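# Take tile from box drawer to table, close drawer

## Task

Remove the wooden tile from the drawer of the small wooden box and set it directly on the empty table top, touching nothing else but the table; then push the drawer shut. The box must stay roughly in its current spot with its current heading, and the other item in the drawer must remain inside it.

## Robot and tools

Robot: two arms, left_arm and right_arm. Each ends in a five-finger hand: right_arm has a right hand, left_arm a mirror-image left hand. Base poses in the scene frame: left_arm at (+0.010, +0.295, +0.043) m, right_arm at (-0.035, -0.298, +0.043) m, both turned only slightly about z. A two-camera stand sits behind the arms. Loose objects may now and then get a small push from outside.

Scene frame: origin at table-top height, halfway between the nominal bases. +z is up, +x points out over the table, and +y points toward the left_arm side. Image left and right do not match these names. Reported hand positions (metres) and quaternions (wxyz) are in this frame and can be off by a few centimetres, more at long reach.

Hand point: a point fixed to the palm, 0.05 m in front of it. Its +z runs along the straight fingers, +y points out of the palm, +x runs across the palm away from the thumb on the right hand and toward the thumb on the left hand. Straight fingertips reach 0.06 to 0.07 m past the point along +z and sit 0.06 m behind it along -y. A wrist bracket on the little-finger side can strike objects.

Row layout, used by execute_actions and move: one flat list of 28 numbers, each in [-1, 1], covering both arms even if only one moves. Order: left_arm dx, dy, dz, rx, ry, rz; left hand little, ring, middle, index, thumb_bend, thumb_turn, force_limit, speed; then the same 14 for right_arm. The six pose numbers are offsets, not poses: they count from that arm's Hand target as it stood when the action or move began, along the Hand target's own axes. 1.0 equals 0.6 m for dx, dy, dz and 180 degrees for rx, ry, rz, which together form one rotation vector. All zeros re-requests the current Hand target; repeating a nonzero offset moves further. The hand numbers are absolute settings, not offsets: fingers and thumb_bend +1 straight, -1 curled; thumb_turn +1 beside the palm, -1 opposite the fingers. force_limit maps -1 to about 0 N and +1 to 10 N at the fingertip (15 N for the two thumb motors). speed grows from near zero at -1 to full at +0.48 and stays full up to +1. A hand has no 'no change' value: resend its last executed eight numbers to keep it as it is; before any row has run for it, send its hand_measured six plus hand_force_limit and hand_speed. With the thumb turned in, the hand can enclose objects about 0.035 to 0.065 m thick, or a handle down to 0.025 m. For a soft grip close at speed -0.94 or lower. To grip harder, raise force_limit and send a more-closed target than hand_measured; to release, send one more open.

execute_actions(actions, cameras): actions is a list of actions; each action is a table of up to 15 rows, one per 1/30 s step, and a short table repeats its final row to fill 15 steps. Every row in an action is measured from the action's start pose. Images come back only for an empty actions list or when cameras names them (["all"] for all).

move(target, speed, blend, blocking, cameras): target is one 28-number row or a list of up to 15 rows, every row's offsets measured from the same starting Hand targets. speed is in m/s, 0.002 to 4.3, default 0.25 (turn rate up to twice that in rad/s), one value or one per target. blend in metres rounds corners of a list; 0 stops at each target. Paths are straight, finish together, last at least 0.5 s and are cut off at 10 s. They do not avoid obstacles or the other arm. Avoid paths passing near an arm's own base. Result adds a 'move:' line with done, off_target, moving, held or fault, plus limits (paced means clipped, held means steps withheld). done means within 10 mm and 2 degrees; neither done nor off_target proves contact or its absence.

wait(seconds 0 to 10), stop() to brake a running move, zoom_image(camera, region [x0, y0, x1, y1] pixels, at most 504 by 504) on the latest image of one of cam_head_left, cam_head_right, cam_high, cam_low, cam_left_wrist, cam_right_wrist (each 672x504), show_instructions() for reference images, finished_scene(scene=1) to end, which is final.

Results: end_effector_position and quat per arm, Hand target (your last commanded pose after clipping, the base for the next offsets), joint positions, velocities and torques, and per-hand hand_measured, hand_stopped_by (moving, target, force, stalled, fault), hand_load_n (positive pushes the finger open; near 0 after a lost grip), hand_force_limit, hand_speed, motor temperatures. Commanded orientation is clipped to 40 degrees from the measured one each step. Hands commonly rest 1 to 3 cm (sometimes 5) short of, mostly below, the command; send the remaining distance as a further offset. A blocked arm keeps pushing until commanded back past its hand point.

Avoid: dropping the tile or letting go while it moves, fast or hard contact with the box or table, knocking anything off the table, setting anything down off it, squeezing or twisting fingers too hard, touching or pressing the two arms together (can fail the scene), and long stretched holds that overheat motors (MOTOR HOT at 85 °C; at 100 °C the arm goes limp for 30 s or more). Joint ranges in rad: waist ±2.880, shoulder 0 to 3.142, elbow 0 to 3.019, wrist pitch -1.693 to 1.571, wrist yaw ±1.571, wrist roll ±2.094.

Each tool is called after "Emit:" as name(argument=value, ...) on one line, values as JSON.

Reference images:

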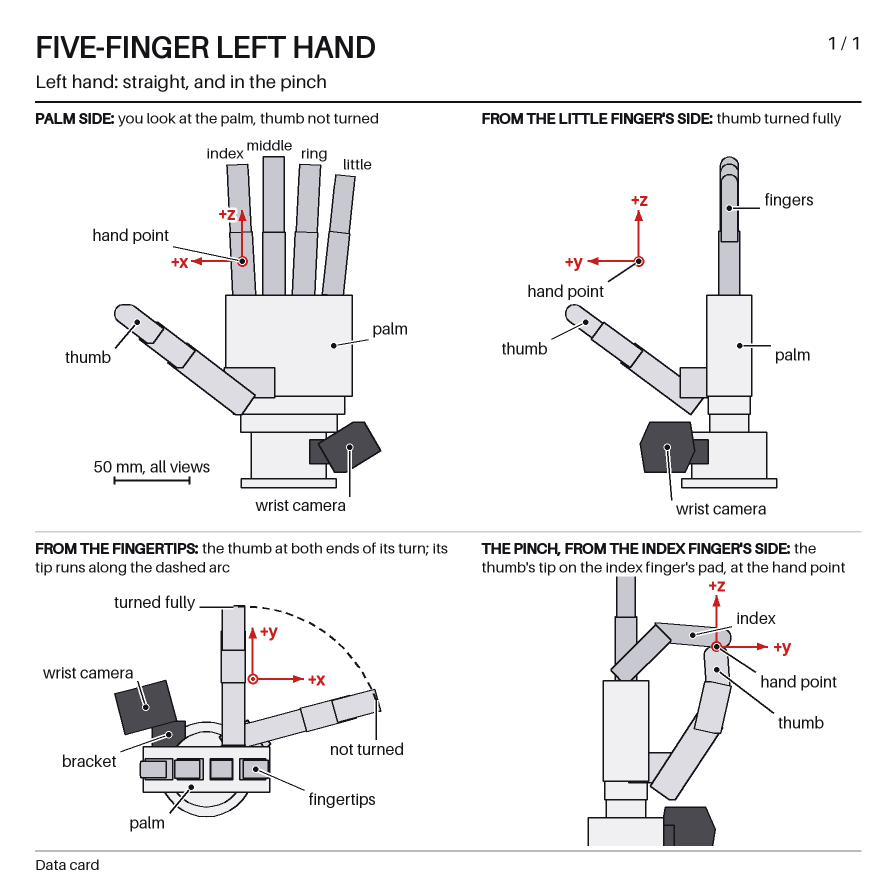

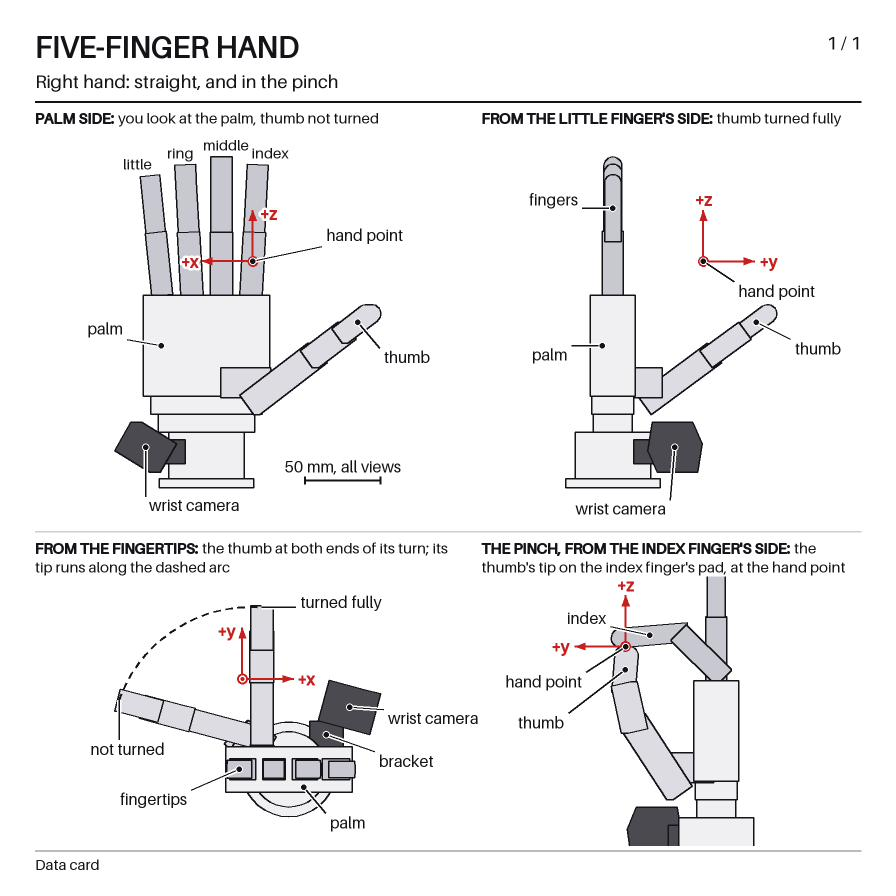

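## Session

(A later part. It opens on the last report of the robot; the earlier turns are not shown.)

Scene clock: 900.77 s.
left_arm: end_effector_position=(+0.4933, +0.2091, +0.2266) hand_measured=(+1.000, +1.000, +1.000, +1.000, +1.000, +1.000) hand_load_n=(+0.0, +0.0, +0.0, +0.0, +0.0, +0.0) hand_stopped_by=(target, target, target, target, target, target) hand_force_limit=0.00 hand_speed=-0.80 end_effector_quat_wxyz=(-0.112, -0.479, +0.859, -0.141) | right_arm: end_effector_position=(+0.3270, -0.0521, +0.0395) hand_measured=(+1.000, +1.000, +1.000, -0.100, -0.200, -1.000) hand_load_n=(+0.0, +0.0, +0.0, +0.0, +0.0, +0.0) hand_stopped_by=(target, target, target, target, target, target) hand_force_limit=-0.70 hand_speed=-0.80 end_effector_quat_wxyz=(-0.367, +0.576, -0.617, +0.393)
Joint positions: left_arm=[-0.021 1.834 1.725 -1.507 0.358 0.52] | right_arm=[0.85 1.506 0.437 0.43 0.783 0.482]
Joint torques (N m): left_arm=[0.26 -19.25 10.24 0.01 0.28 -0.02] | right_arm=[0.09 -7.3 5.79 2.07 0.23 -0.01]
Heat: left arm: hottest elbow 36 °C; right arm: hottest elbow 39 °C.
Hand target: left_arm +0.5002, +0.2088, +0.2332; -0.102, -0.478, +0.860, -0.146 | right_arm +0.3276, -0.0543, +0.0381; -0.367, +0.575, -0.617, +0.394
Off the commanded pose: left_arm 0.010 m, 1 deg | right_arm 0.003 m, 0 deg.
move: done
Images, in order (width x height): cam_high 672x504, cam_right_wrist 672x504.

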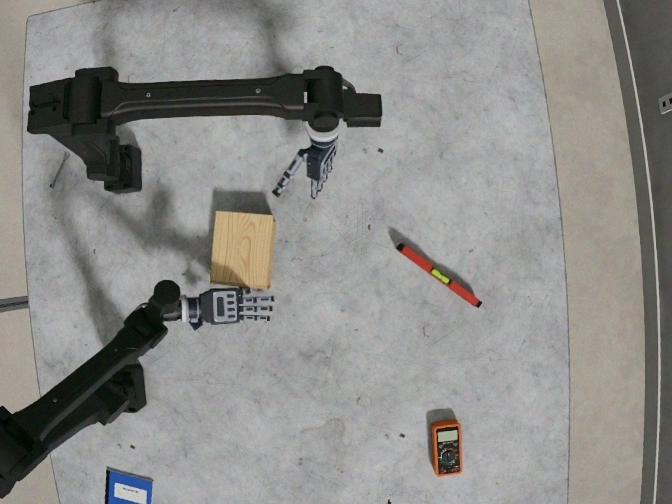

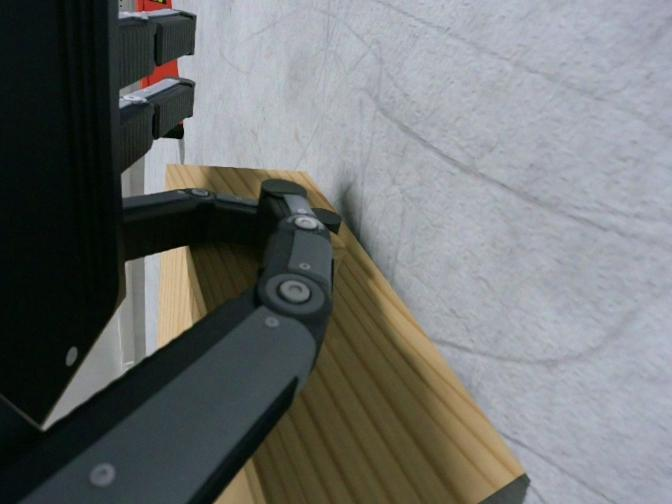

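Emit:
move(target=[[0,0,0,0,0,0,1,1,1,1,1,1,0,-0.8,0,0.0,0,0,0,0,1,1,1,-0.1,0.3,-1,-0.7,-0.5]], cameras=[], speed=0.05)

Emit:
move(target=[[0,0,0,0,0,0,1,1,1,1,1,1,0,-0.8,0,0.02,0.0,0,0,0,1,1,1,-0.1,0.3,-1,-0.7,-0.5]], cameras=["cam_high","cam_right_wrist"], speed=0.05)

Emit:
zoom_image(camera="cam_right_wrist", region=[200, 100, 470, 300])

Scene clock: 927.23 s.
left_arm: end_effector_position=(+0.4933, +0.2091, +0.2266) hand_measured=(+1.000, +1.000, +1.000, +1.000, +1.000, +1.000) hand_load_n=(+0.0, +0.0, -0.5, +0.0, +0.0, +0.0) hand_stopped_by=(target, target, target, target, target, target) hand_force_limit=0.00 hand_speed=-0.80 end_effector_quat_wxyz=(-0.112, -0.479, +0.859, -0.141) | right_arm: end_effector_position=(+0.3270, -0.0521, +0.0395) hand_measured=(+1.000, +1.000, +1.000, -0.100, +0.300, -1.000) hand_load_n=(+0.0, +0.0, +0.0, +0.0, +0.0, +0.0) hand_stopped_by=(target, target, target, target, target, target) hand_force_limit=-0.70 hand_speed=-0.50 end_effector_quat_wxyz=(-0.367, +0.576, -0.617, +0.393)
Joint positions: left_arm=[-0.021 1.834 1.725 -1.507 0.358 0.52] | right_arm=[0.85 1.506 0.437 0.43 0.783 0.482]
Joint torques (N m): left_arm=[0.26 -19.49 10.22 -0.01 0.28 -0.02] | right_arm=[0.15 -7.24 5.81 2.09 0.22 -0.01]
Heat: left arm: hottest elbow 36 °C; right arm: hottest elbow 39 °C.
Hand target: left_arm +0.5002, +0.2088, +0.2332; -0.102, -0.478, +0.860, -0.146 | right_arm +0.3276, -0.0543, +0.0381; -0.367, +0.575, -0.617, +0.394
Off the commanded pose: left_arm 0.010 m, 1 deg | right_arm 0.003 m, 0 deg.
move: done
No camera images: "cameras" was empty.

Scene clock: 928.23 s.
left_arm: end_effector_position=(+0.4933, +0.2091, +0.2266) hand_measured=(+1.000, +1.000, +1.000, +1.000, +1.000, +1.000) hand_load_n=(+0.0, +0.0, +0.0, +0.0, +0.0, +0.0) hand_stopped_by=(target, target, target, target, target, target) hand_force_limit=0.00 hand_speed=-0.80 end_effector_quat_wxyz=(-0.112, -0.479, +0.859, -0.141) | right_arm: end_effector_position=(+0.3250, -0.0559, +0.0303) hand_measured=(+1.000, +1.000, +1.000, -0.100, +0.300, -1.000) hand_load_n=(+0.0, +0.0, +0.0, +0.0, +0.0, +0.0) hand_stopped_by=(target, target, target, target, target, target) hand_force_limit=-0.70 hand_speed=-0.50 end_effector_quat_wxyz=(-0.364, +0.575, -0.617, +0.395)
Joint positions: left_arm=[-0.021 1.834 1.725 -1.507 0.358 0.52] | right_arm=[0.85 1.536 0.424 0.47 0.789 0.482]
Joint torques (N m): left_arm=[0.21 -19.37 10.19 -0.03 0.27 -0.02] | right_arm=[1.03 -6.83 5.48 2.17 0.35 0.1]
Heat: left arm: hottest elbow 36 °C; right arm: hottest elbow 39 °C.
Hand target: left_arm +0.5002, +0.2088, +0.2332; -0.102, -0.478, +0.860, -0.146 | right_arm +0.3225, -0.0540, +0.0273; -0.367, +0.575, -0.617, +0.394
Off the commanded pose: left_arm 0.010 m, 1 deg | right_arm 0.004 m, 0 deg.
move: done
Images, in order (width x height): cam_high 672x504, cam_right_wrist 672x504.

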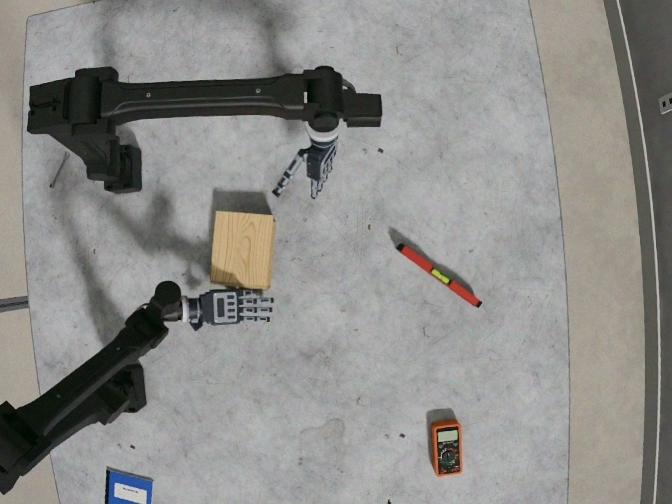

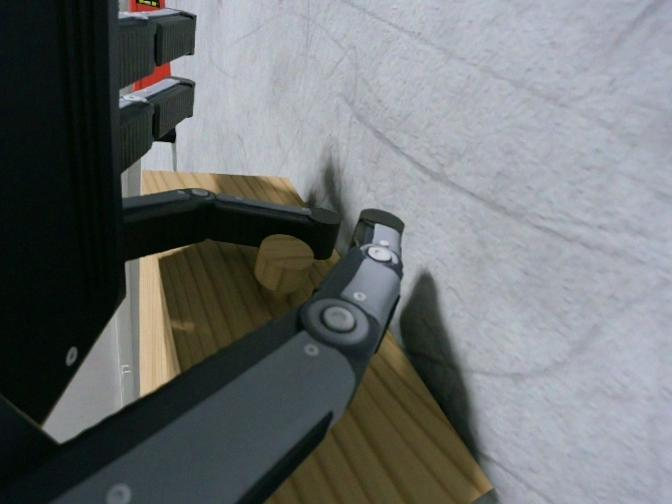

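Scaled by 1.867 from the camera's 672x504 image, which has a finer 960x720 frame.

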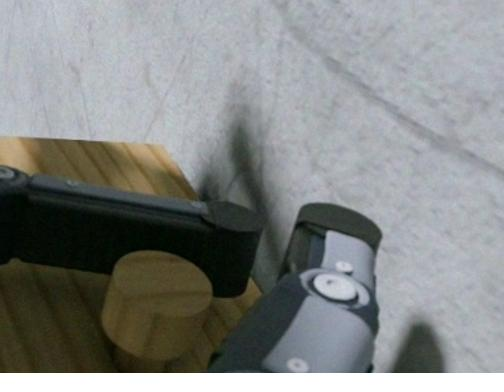

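Emit:
move(target=[[0,0,0,0,0,0,1,1,1,1,1,1,0,-0.8,0,0,0,0,0,0,1,1,1,1,0.3,-1,-0.5,-0.3],[0,0,0,0,0,0,1,1,1,1,1,1,0,-0.8,0.1,-0.0028,0.0064,0,0,0,1,1,1,1,0.3,-1,-0.5,-0.3],[0,0,0,0,0,0,1,1,1,1,1,1,0,-0.8,0.4307,-0.2607,-0.3097,0,0,0,1,1,1,1,0.3,-1,-0.5,-0.3]], cameras=["all"], speed=[0.1,0.1,0.25], blend=[0,0.02,0])

Scene clock: 1091.63 s.
left_arm: end_effector_position=(+0.4933, +0.2091, +0.2266) hand_measured=(+1.000, +1.000, +1.000, +1.000, +1.000, +1.000) hand_load_n=(+0.0, +0.0, +0.0, +0.0, +0.0, +0.0) hand_stopped_by=(target, target, target, target, target, target) hand_force_limit=0.00 hand_speed=-0.80 end_effector_quat_wxyz=(-0.112, -0.479, +0.859, -0.141) | right_arm: end_effector_position=(+0.1996, -0.2984, +0.2103) hand_measured=(+1.000, +1.000, +1.000, +1.000, +0.300, -1.000) hand_load_n=(+0.0, +0.0, +0.0, +0.0, +0.0, +0.0) hand_stopped_by=(target, target, target, target, target, target) hand_force_limit=-0.50 hand_speed=-0.30 end_effector_quat_wxyz=(-0.356, +0.584, -0.632, +0.365)
Joint positions: left_arm=[-0.021 1.834 1.725 -1.507 0.358 0.52] | right_arm=[-0.236 0.163 0.401 -0.748 -0.185 -0.076]
Joint torques (N m): left_arm=[0.32 -19.25 10.22 0.01 0.28 -0.01] | right_arm=[-0.73 3.19 16.54 1.57 -0.25 -0.08]
Motor temperatures (°C): left_arm=[29 35 37 29 26 29] | right_arm=[37 30 38 25 26 29]
Heat: left arm: hottest elbow 37 °C; right arm: hottest elbow 38 °C.
Hand target: left_arm +0.5002, +0.2088, +0.2332; -0.102, -0.478, +0.860, -0.146 | right_arm +0.2020, -0.3045, +0.2473; -0.367, +0.575, -0.617, +0.394
Off the commanded pose: left_arm 0.010 m, 1 deg | right_arm 0.038 m, 4 deg.
move: off_target (right_arm)

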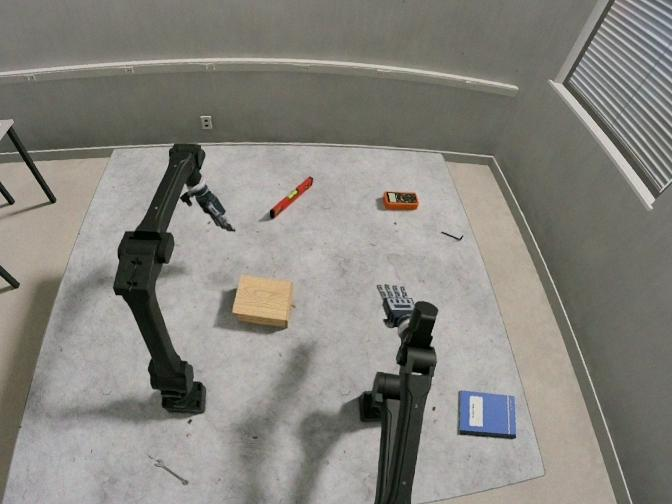

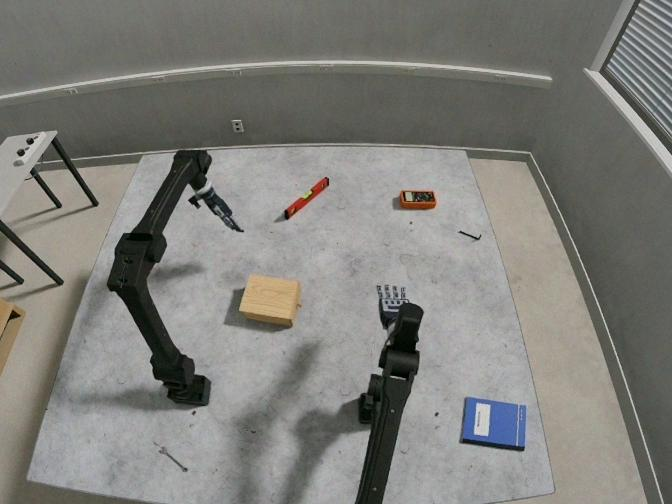

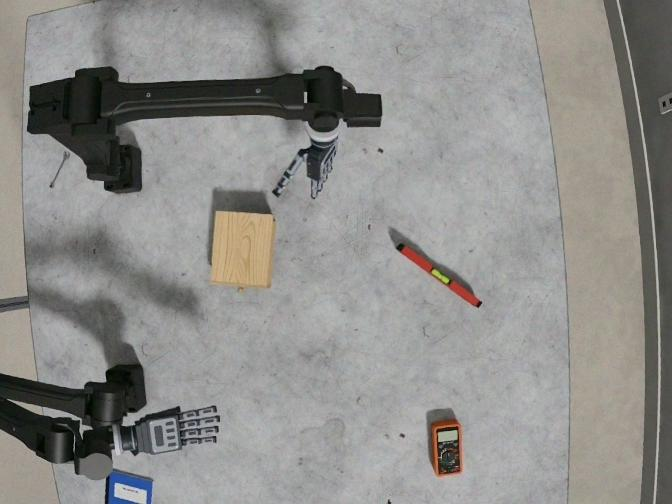

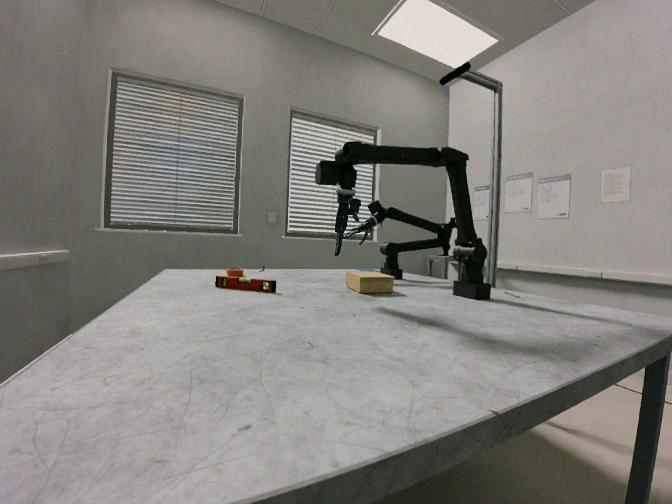

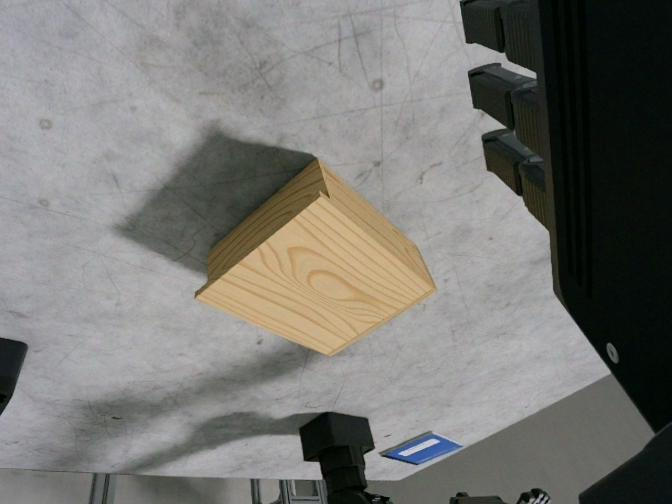

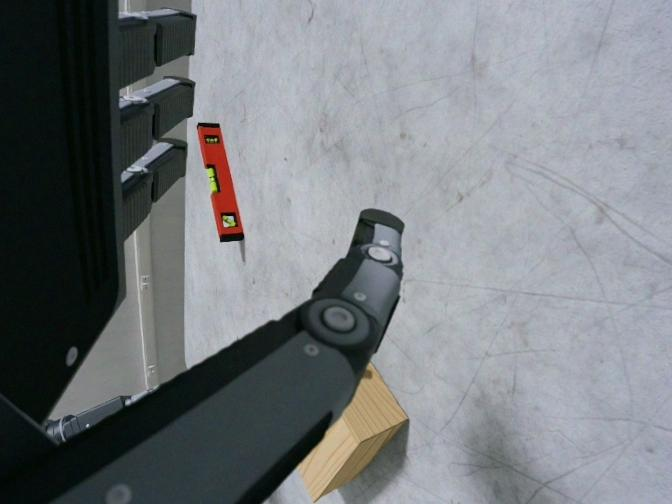

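Emit:
zoom_image(camera="cam_high", region=[190, 195, 290, 305])

Emit:
zoom_image(camera="cam_head_right", region=[230, 260, 320, 335])

Scaled by 4.582 from the camera's 672x504 image, which has a finer 960x720 frame.

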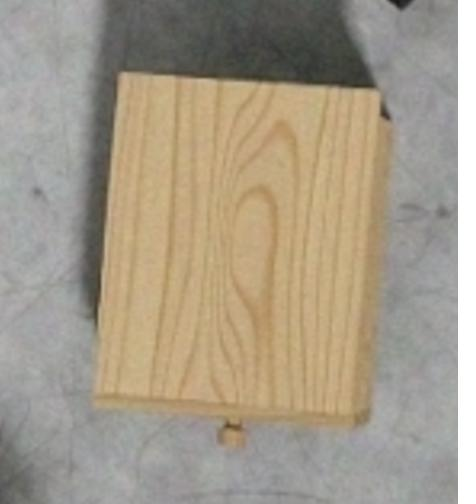

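Scaled by 5.600 from the camera's 672x504 image, which has a finer 960x720 frame.

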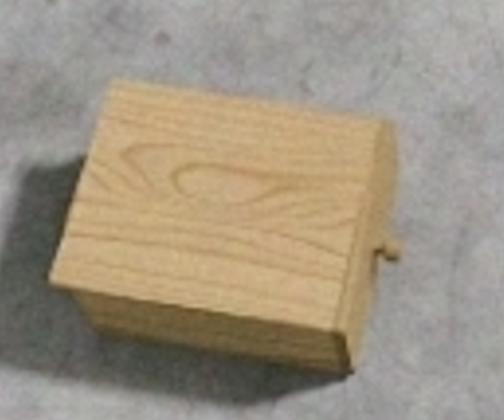

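Emit:
move(target=[[0.6367,0.0105,0.2357,-0.1045,-0.0607,0.3714,-0.8,-0.8,0,0,0.05,-1,0,0,0.2,-0.0813,-0.0225,0,0,0,1,1,1,1,0.3,-1,-0.5,-0.3]], cameras=["all"], speed=0.25)

Scene clock: 1159.40 s.
left_arm: end_effector_position=(+0.2785, -0.1289, +0.2145) hand_measured=(-0.800, -0.800, +0.000, +0.000, +0.050, -1.000) hand_load_n=(+0.0, +0.0, +0.0, +0.0, +0.0, +0.0) hand_stopped_by=(target, target, target, target, target, target) hand_force_limit=0.00 hand_speed=0.00 end_effector_quat_wxyz=(-0.006, +0.078, +0.997, +0.006) | right_arm: end_effector_position=(+0.1992, -0.4120, +0.2693) hand_measured=(+1.000, +1.000, +1.000, +1.000, +0.300, -1.000) hand_load_n=(+0.0, +0.0, +0.0, +0.0, +0.0, +0.0) hand_stopped_by=(target, target, target, target, target, target) hand_force_limit=-0.50 hand_speed=-0.30 end_effector_quat_wxyz=(-0.375, +0.572, -0.629, +0.369)
Joint positions: left_arm=[-1.014 1.851 1.752 -1.489 0.003 0.693] | right_arm=[-0.999 0.534 0.622 -0.823 -0.844 -0.538]
Joint torques (N m): left_arm=[0.62 -17.26 13.03 -0.43 -0.17 0.08] | right_arm=[-0.85 2.02 16.28 1.13 -0.55 -0.09]
Motor temperatures (°C): left_arm=[29 35 37 29 26 29] | right_arm=[36 30 51 25 26 29]
Heat: left arm: hottest elbow 37 °C; right arm: hottest elbow 51 °C.
Hand target: left_arm +0.2900, -0.1399, +0.2204; +0.000, +0.083, +0.997, +0.000 | right_arm +0.2018, -0.4248, +0.2972; +0.367, -0.575, +0.617, -0.394
Off the commanded pose: left_arm 0.017 m, 1 deg | right_arm 0.031 m, 3 deg.
move: off_target (left_arm, right_arm)

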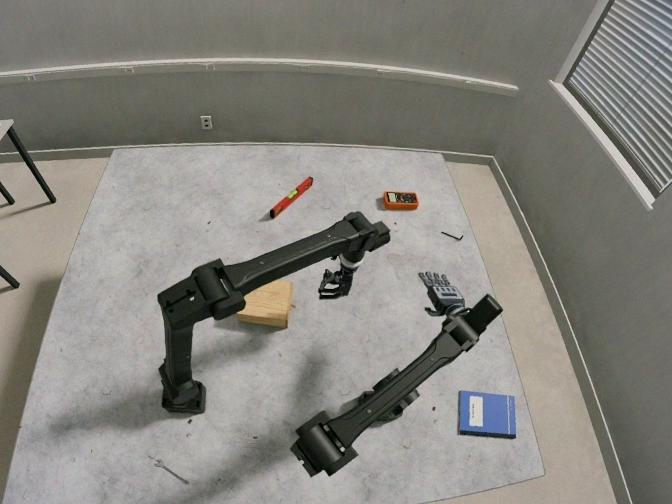

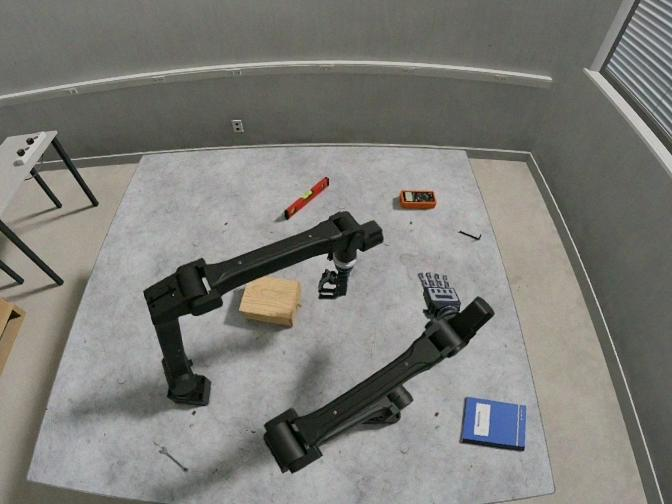

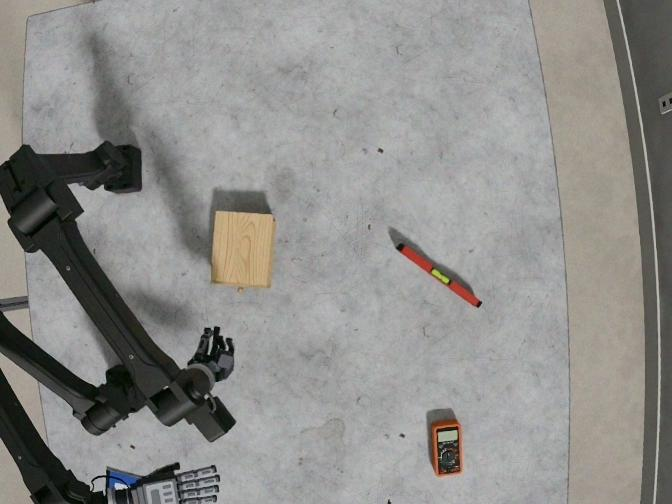

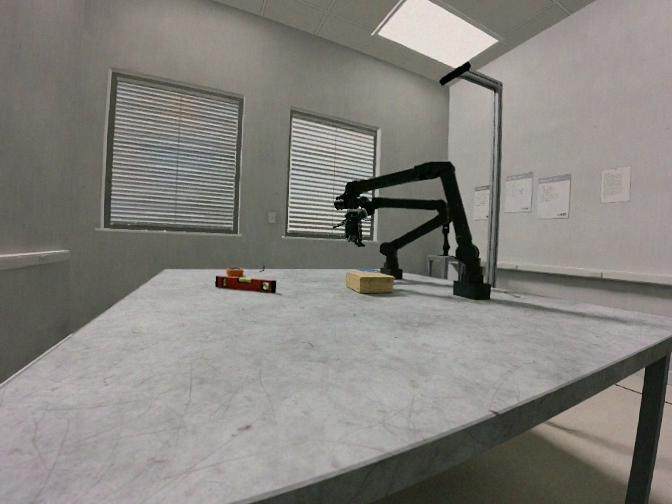

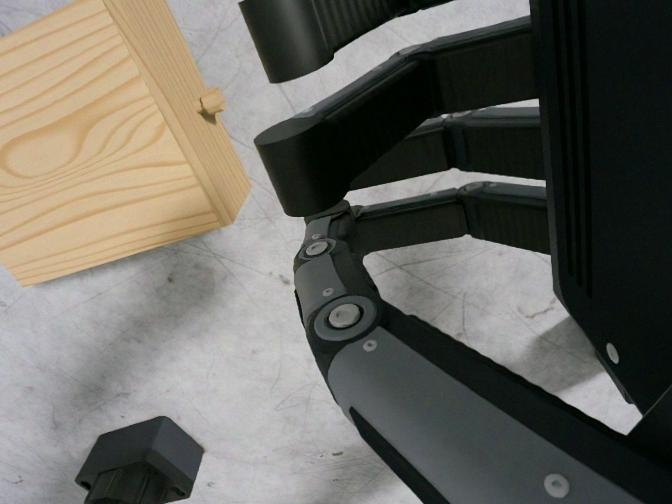

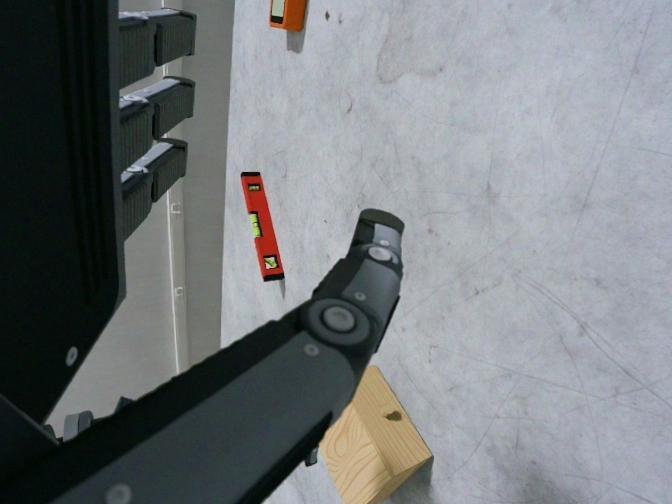

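Emit:
zoom_image(camera="cam_high", region=[170, 270, 270, 390])

Emit:
zoom_image(camera="cam_left_wrist", region=[150, 50, 420, 250])

Scaled by 4.200 from the camera's 672x504 image, which has a finer 960x720 frame.

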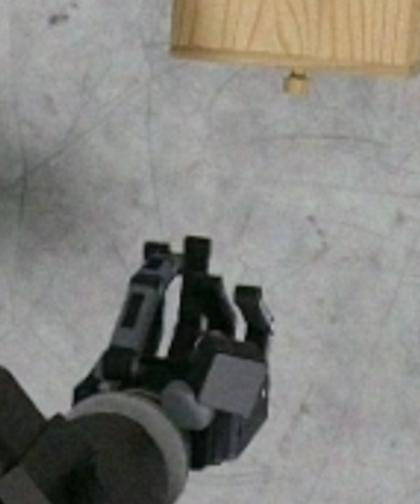

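Scaled by 1.867 from the camera's 672x504 image, which has a finer 960x720 frame.

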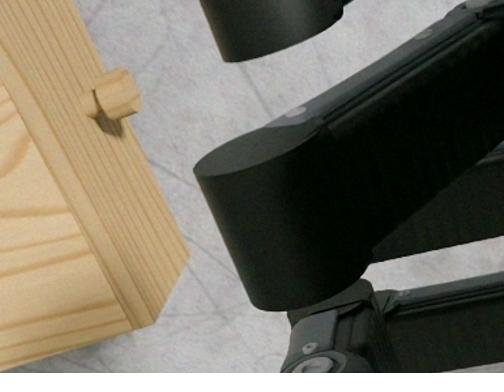

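Emit:
move(target=[[-0.0357,0.0297,0.2567,0,0,0,-1,-1,0,0,-0.4,-1,-0.5,0,0,0,0,0,0,0,1,1,1,1,0.3,-1,-0.5,-0.3]], cameras=["cam_high","cam_left_wrist","cam_low","cam_right_wrist"], speed=0.15)

Emit:
zoom_image(camera="cam_high", region=[190, 270, 290, 360])

Emit:
zoom_image(camera="cam_low", region=[310, 210, 430, 310])

Scene clock: 1215.47 s.
left_arm: end_effector_position=(+0.3090, -0.1293, +0.0787) hand_measured=(-1.000, -1.000, +0.000, +0.000, -0.400, -1.000) hand_load_n=(+0.0, +0.0, +0.0, +0.0, +0.0, +0.0) hand_stopped_by=(target, target, target, target, target, target) hand_force_limit=-0.50 hand_speed=0.00 end_effector_quat_wxyz=(+0.003, +0.080, +0.997, -0.005) | right_arm: end_effector_position=(+0.1992, -0.4120, +0.2693) hand_measured=(+1.000, +1.000, +1.000, +1.000, +0.300, -1.000) hand_load_n=(+0.0, +0.0, +0.0, +0.0, +0.0, +0.0) hand_stopped_by=(target, target, target, target, target, target) hand_force_limit=-0.50 hand_speed=-0.30 end_effector_quat_wxyz=(-0.375, +0.572, -0.629, +0.369)
Joint positions: left_arm=[-0.97 1.963 1.559 -1.155 0.003 0.741] | right_arm=[-0.999 0.534 0.622 -0.823 -0.844 -0.539]
Joint torques (N m): left_arm=[0.79 -18.55 7.42 0.54 -0.14 0.09] | right_arm=[-0.73 2.02 16.28 1.17 -0.57 -0.1]
Heat: left arm: hottest elbow 40 °C; right arm: hottest elbow 48 °C.
Hand target: left_arm +0.3139, -0.1262, +0.0664; +0.000, +0.083, +0.997, +0.000 | right_arm +0.2018, -0.4248, +0.2972; +0.367, -0.575, +0.617, -0.394
Off the commanded pose: left_arm 0.014 m, 1 deg | right_arm 0.031 m, 3 deg.
move: off_target (left_arm, right_arm)
Images, in order (width x height): cam_high 672x504, cam_low 672x504, cam_left_wrist 672x504, cam_right_wrist 672x504.

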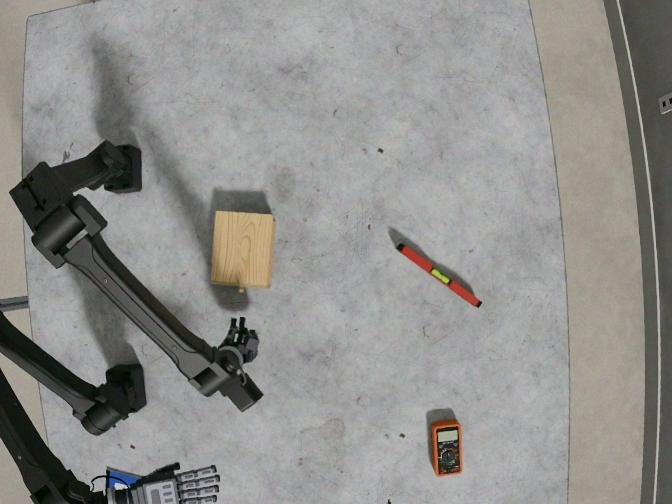

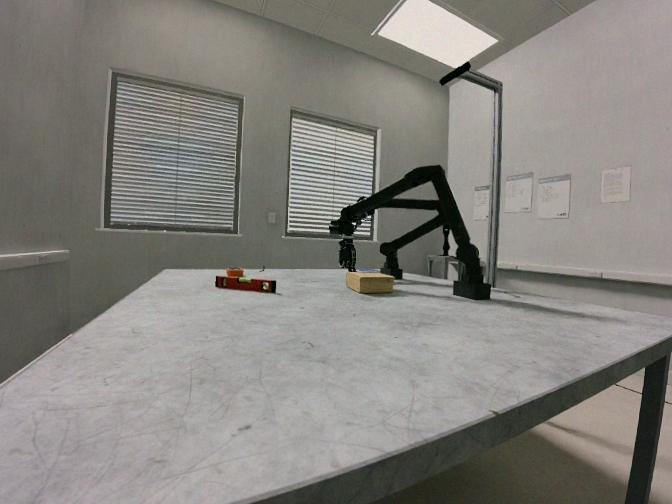

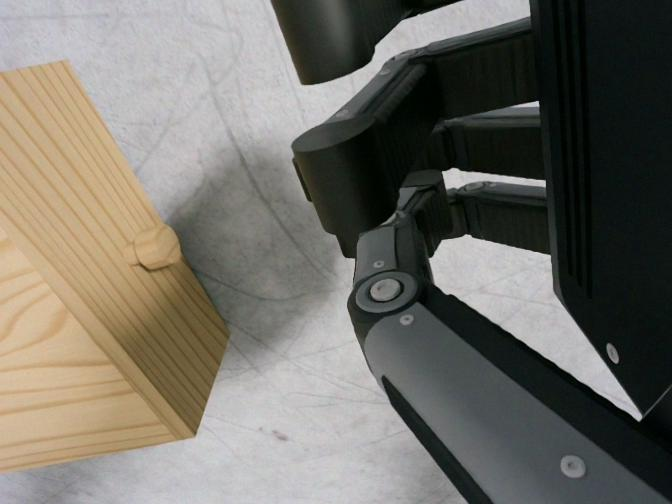

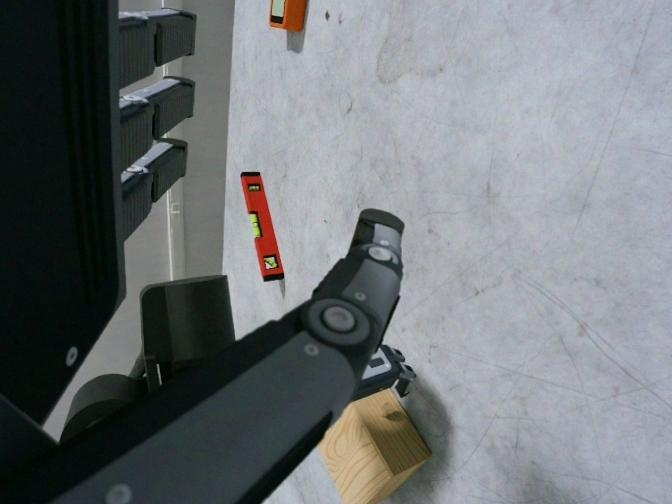

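Scaled by 5.040 from the camera's 672x504 image, which has a finer 960x720 frame.

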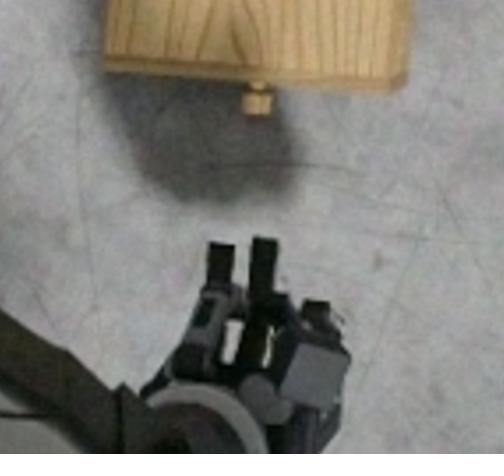

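Scaled by 4.200 from the camera's 672x504 image, which has a finer 960x720 frame.

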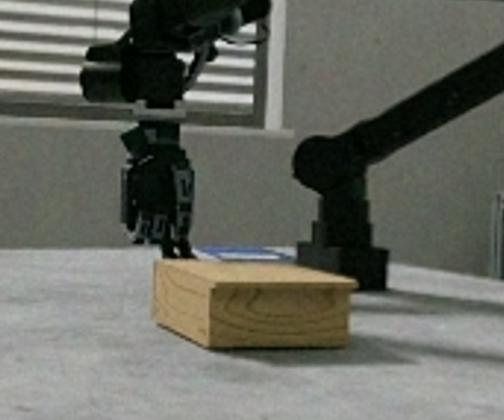

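Emit:
move(target=[[0.0075,0.0312,0.0507,0,0,0,-1,-1,0,0,-0.4,-1,-0.5,0,0,0,0,0,0,0,1,1,1,1,0.3,-1,-0.5,-0.3]], cameras=["cam_high","cam_left_wrist","cam_low"], speed=0.06)

Emit:
zoom_image(camera="cam_high", region=[190, 270, 290, 360])

Emit:
zoom_image(camera="cam_low", region=[330, 240, 410, 300])

Scene clock: 1238.20 s.
left_arm: end_effector_position=(+0.3092, -0.1120, +0.0479) hand_measured=(-1.000, -1.000, +0.000, +0.000, -0.400, -1.000) hand_load_n=(+0.0, +0.5, +0.0, +0.0, +0.0, +0.0) hand_stopped_by=(target, target, target, target, target, target) hand_force_limit=-0.50 hand_speed=0.00 end_effector_quat_wxyz=(+0.003, +0.080, +0.997, -0.006) | right_arm: end_effector_position=(+0.1992, -0.4120, +0.2693) hand_measured=(+1.000, +1.000, +1.000, +1.000, +0.300, -1.000) hand_load_n=(+0.0, +0.0, +0.0, -0.5, -0.5, +0.0) hand_stopped_by=(target, target, target, target, target, target) hand_force_limit=-0.50 hand_speed=-0.30 end_effector_quat_wxyz=(-0.375, +0.572, -0.629, +0.369)
Joint positions: left_arm=[-0.953 1.963 1.47 -1.064 0.003 0.758] | right_arm=[-0.999 0.534 0.622 -0.823 -0.844 -0.539]
Joint torques (N m): left_arm=[0.91 -18.49 6.75 0.64 -0.14 0.09] | right_arm=[-0.73 2.02 16.28 1.18 -0.57 -0.1]
Heat: left arm: hottest elbow 39 °C; right arm: hottest elbow 49 °C.
Hand target: left_arm +0.3127, -0.1069, +0.0359; +0.000, +0.083, +0.997, -0.001 | right_arm +0.2018, -0.4248, +0.2972; +0.367, -0.575, +0.617, -0.394
Off the commanded pose: left_arm 0.013 m, 1 deg | right_arm 0.031 m, 3 deg.
move: off_target (left_arm, right_arm)
Images, in order (width x height): cam_high 672x504, cam_low 672x504, cam_left_wrist 672x504.

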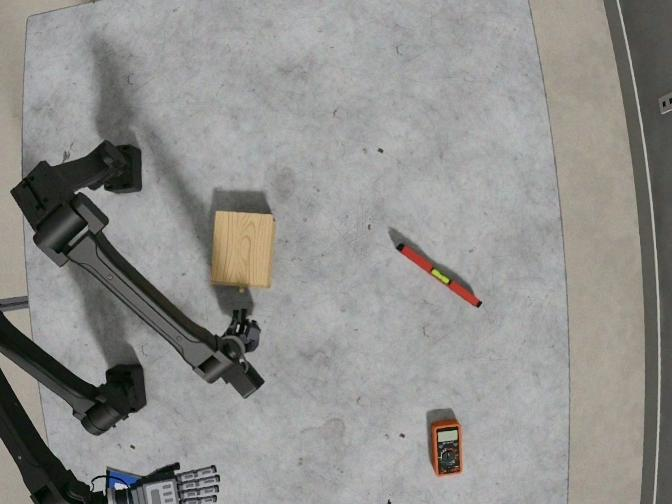

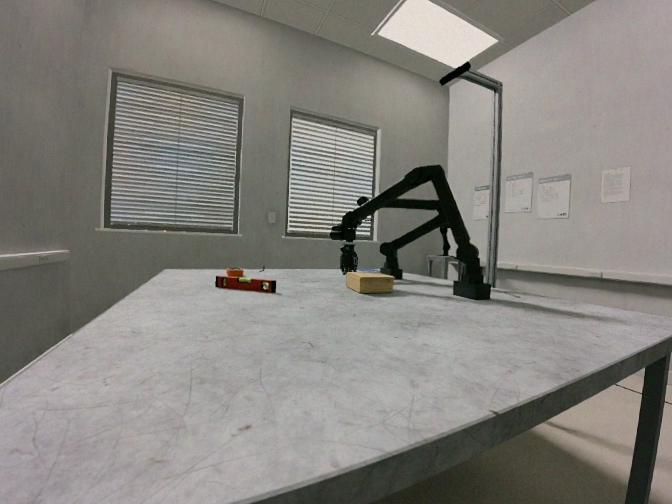

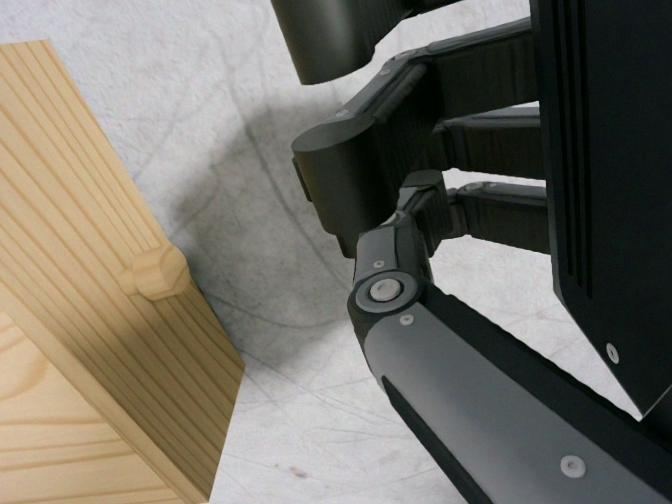

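Scaled by 5.040 from the camera's 672x504 image, which has a finer 960x720 frame.

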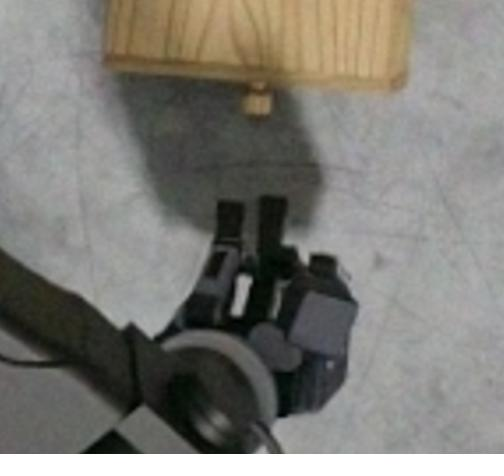

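Scaled by 6.300 from the camera's 672x504 image, which has a finer 960x720 frame.

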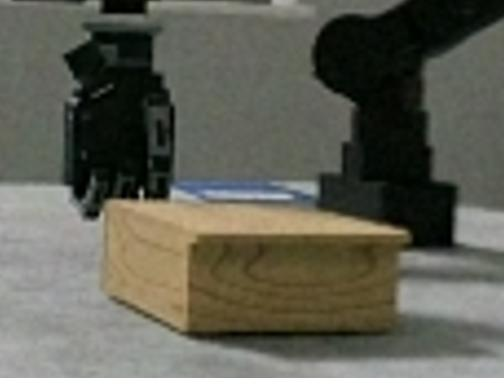

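Emit:
move(target=[[0.0033,0.05,0,0,0,0,-1,-1,0,0,-0.4,-1,-0.5,0,0,0,0,0,0,0,1,1,1,1,0.3,-1,-0.5,-0.3]], cameras=["cam_high","cam_left_wrist"], speed=0.06)

Emit:
zoom_image(camera="cam_high", region=[190, 260, 290, 350])

Scene clock: 1256.43 s.
left_arm: end_effector_position=(+0.3101, -0.0816, +0.0330) hand_measured=(-1.000, -1.000, +0.000, +0.000, -0.400, -1.000) hand_load_n=(+0.0, +0.0, -1.0, +0.0, +0.0, +0.0) hand_stopped_by=(target, target, target, target, target, target) hand_force_limit=-0.50 hand_speed=0.00 end_effector_quat_wxyz=(-0.006, +0.080, +0.997, +0.005) | right_arm: end_effector_position=(+0.1992, -0.4120, +0.2693) hand_measured=(+1.000, +1.000, +1.000, +1.000, +0.300, -1.000) hand_load_n=(+0.0, +0.0, +0.0, +0.0, +0.0, +0.0) hand_stopped_by=(target, target, target, target, target, target) hand_force_limit=-0.50 hand_speed=-0.30 end_effector_quat_wxyz=(-0.375, +0.572, -0.629, +0.369)
Joint positions: left_arm=[-0.92 1.948 1.394 -1.033 0.003 0.791] | right_arm=[-0.999 0.534 0.622 -0.823 -0.844 -0.539]
Joint torques (N m): left_arm=[0.85 -21.07 5.82 0.5 -0.17 0.16] | right_arm=[-0.79 2.02 16.29 1.18 -0.57 -0.1]
Heat: left arm: hottest elbow 38 °C; right arm: hottest elbow 49 °C.
Hand target: left_arm +0.3157, -0.0770, +0.0360; +0.000, +0.083, +0.997, -0.001 | right_arm +0.2018, -0.4248, +0.2972; +0.367, -0.575, +0.617, -0.394
Off the commanded pose: left_arm 0.008 m, 1 deg | right_arm 0.031 m, 3 deg.
move: off_target (right_arm)
Images, in order (width x height): cam_high 672x504, cam_left_wrist 672x504.

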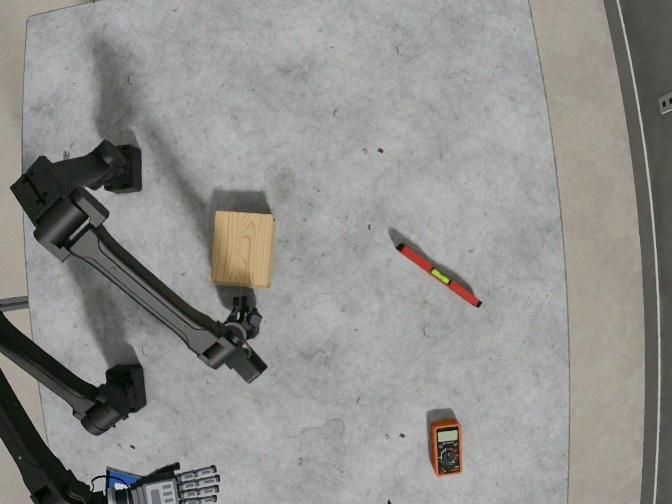

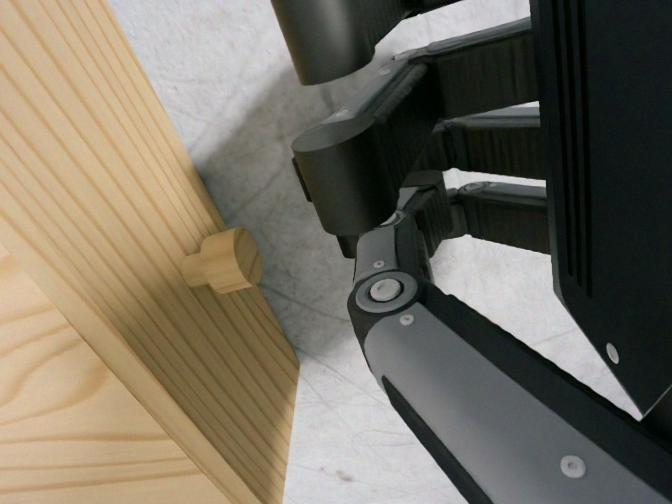

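Scaled by 5.040 from the camera's 672x504 image, which has a finer 960x720 frame.

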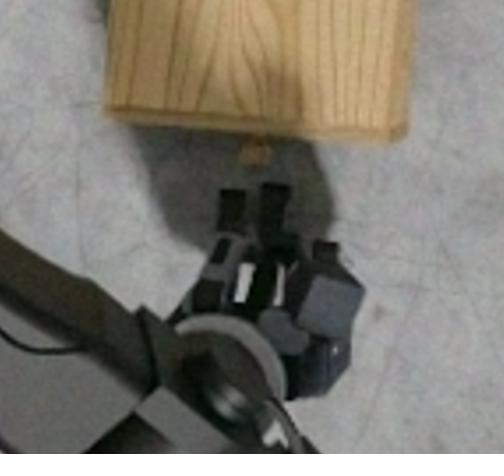

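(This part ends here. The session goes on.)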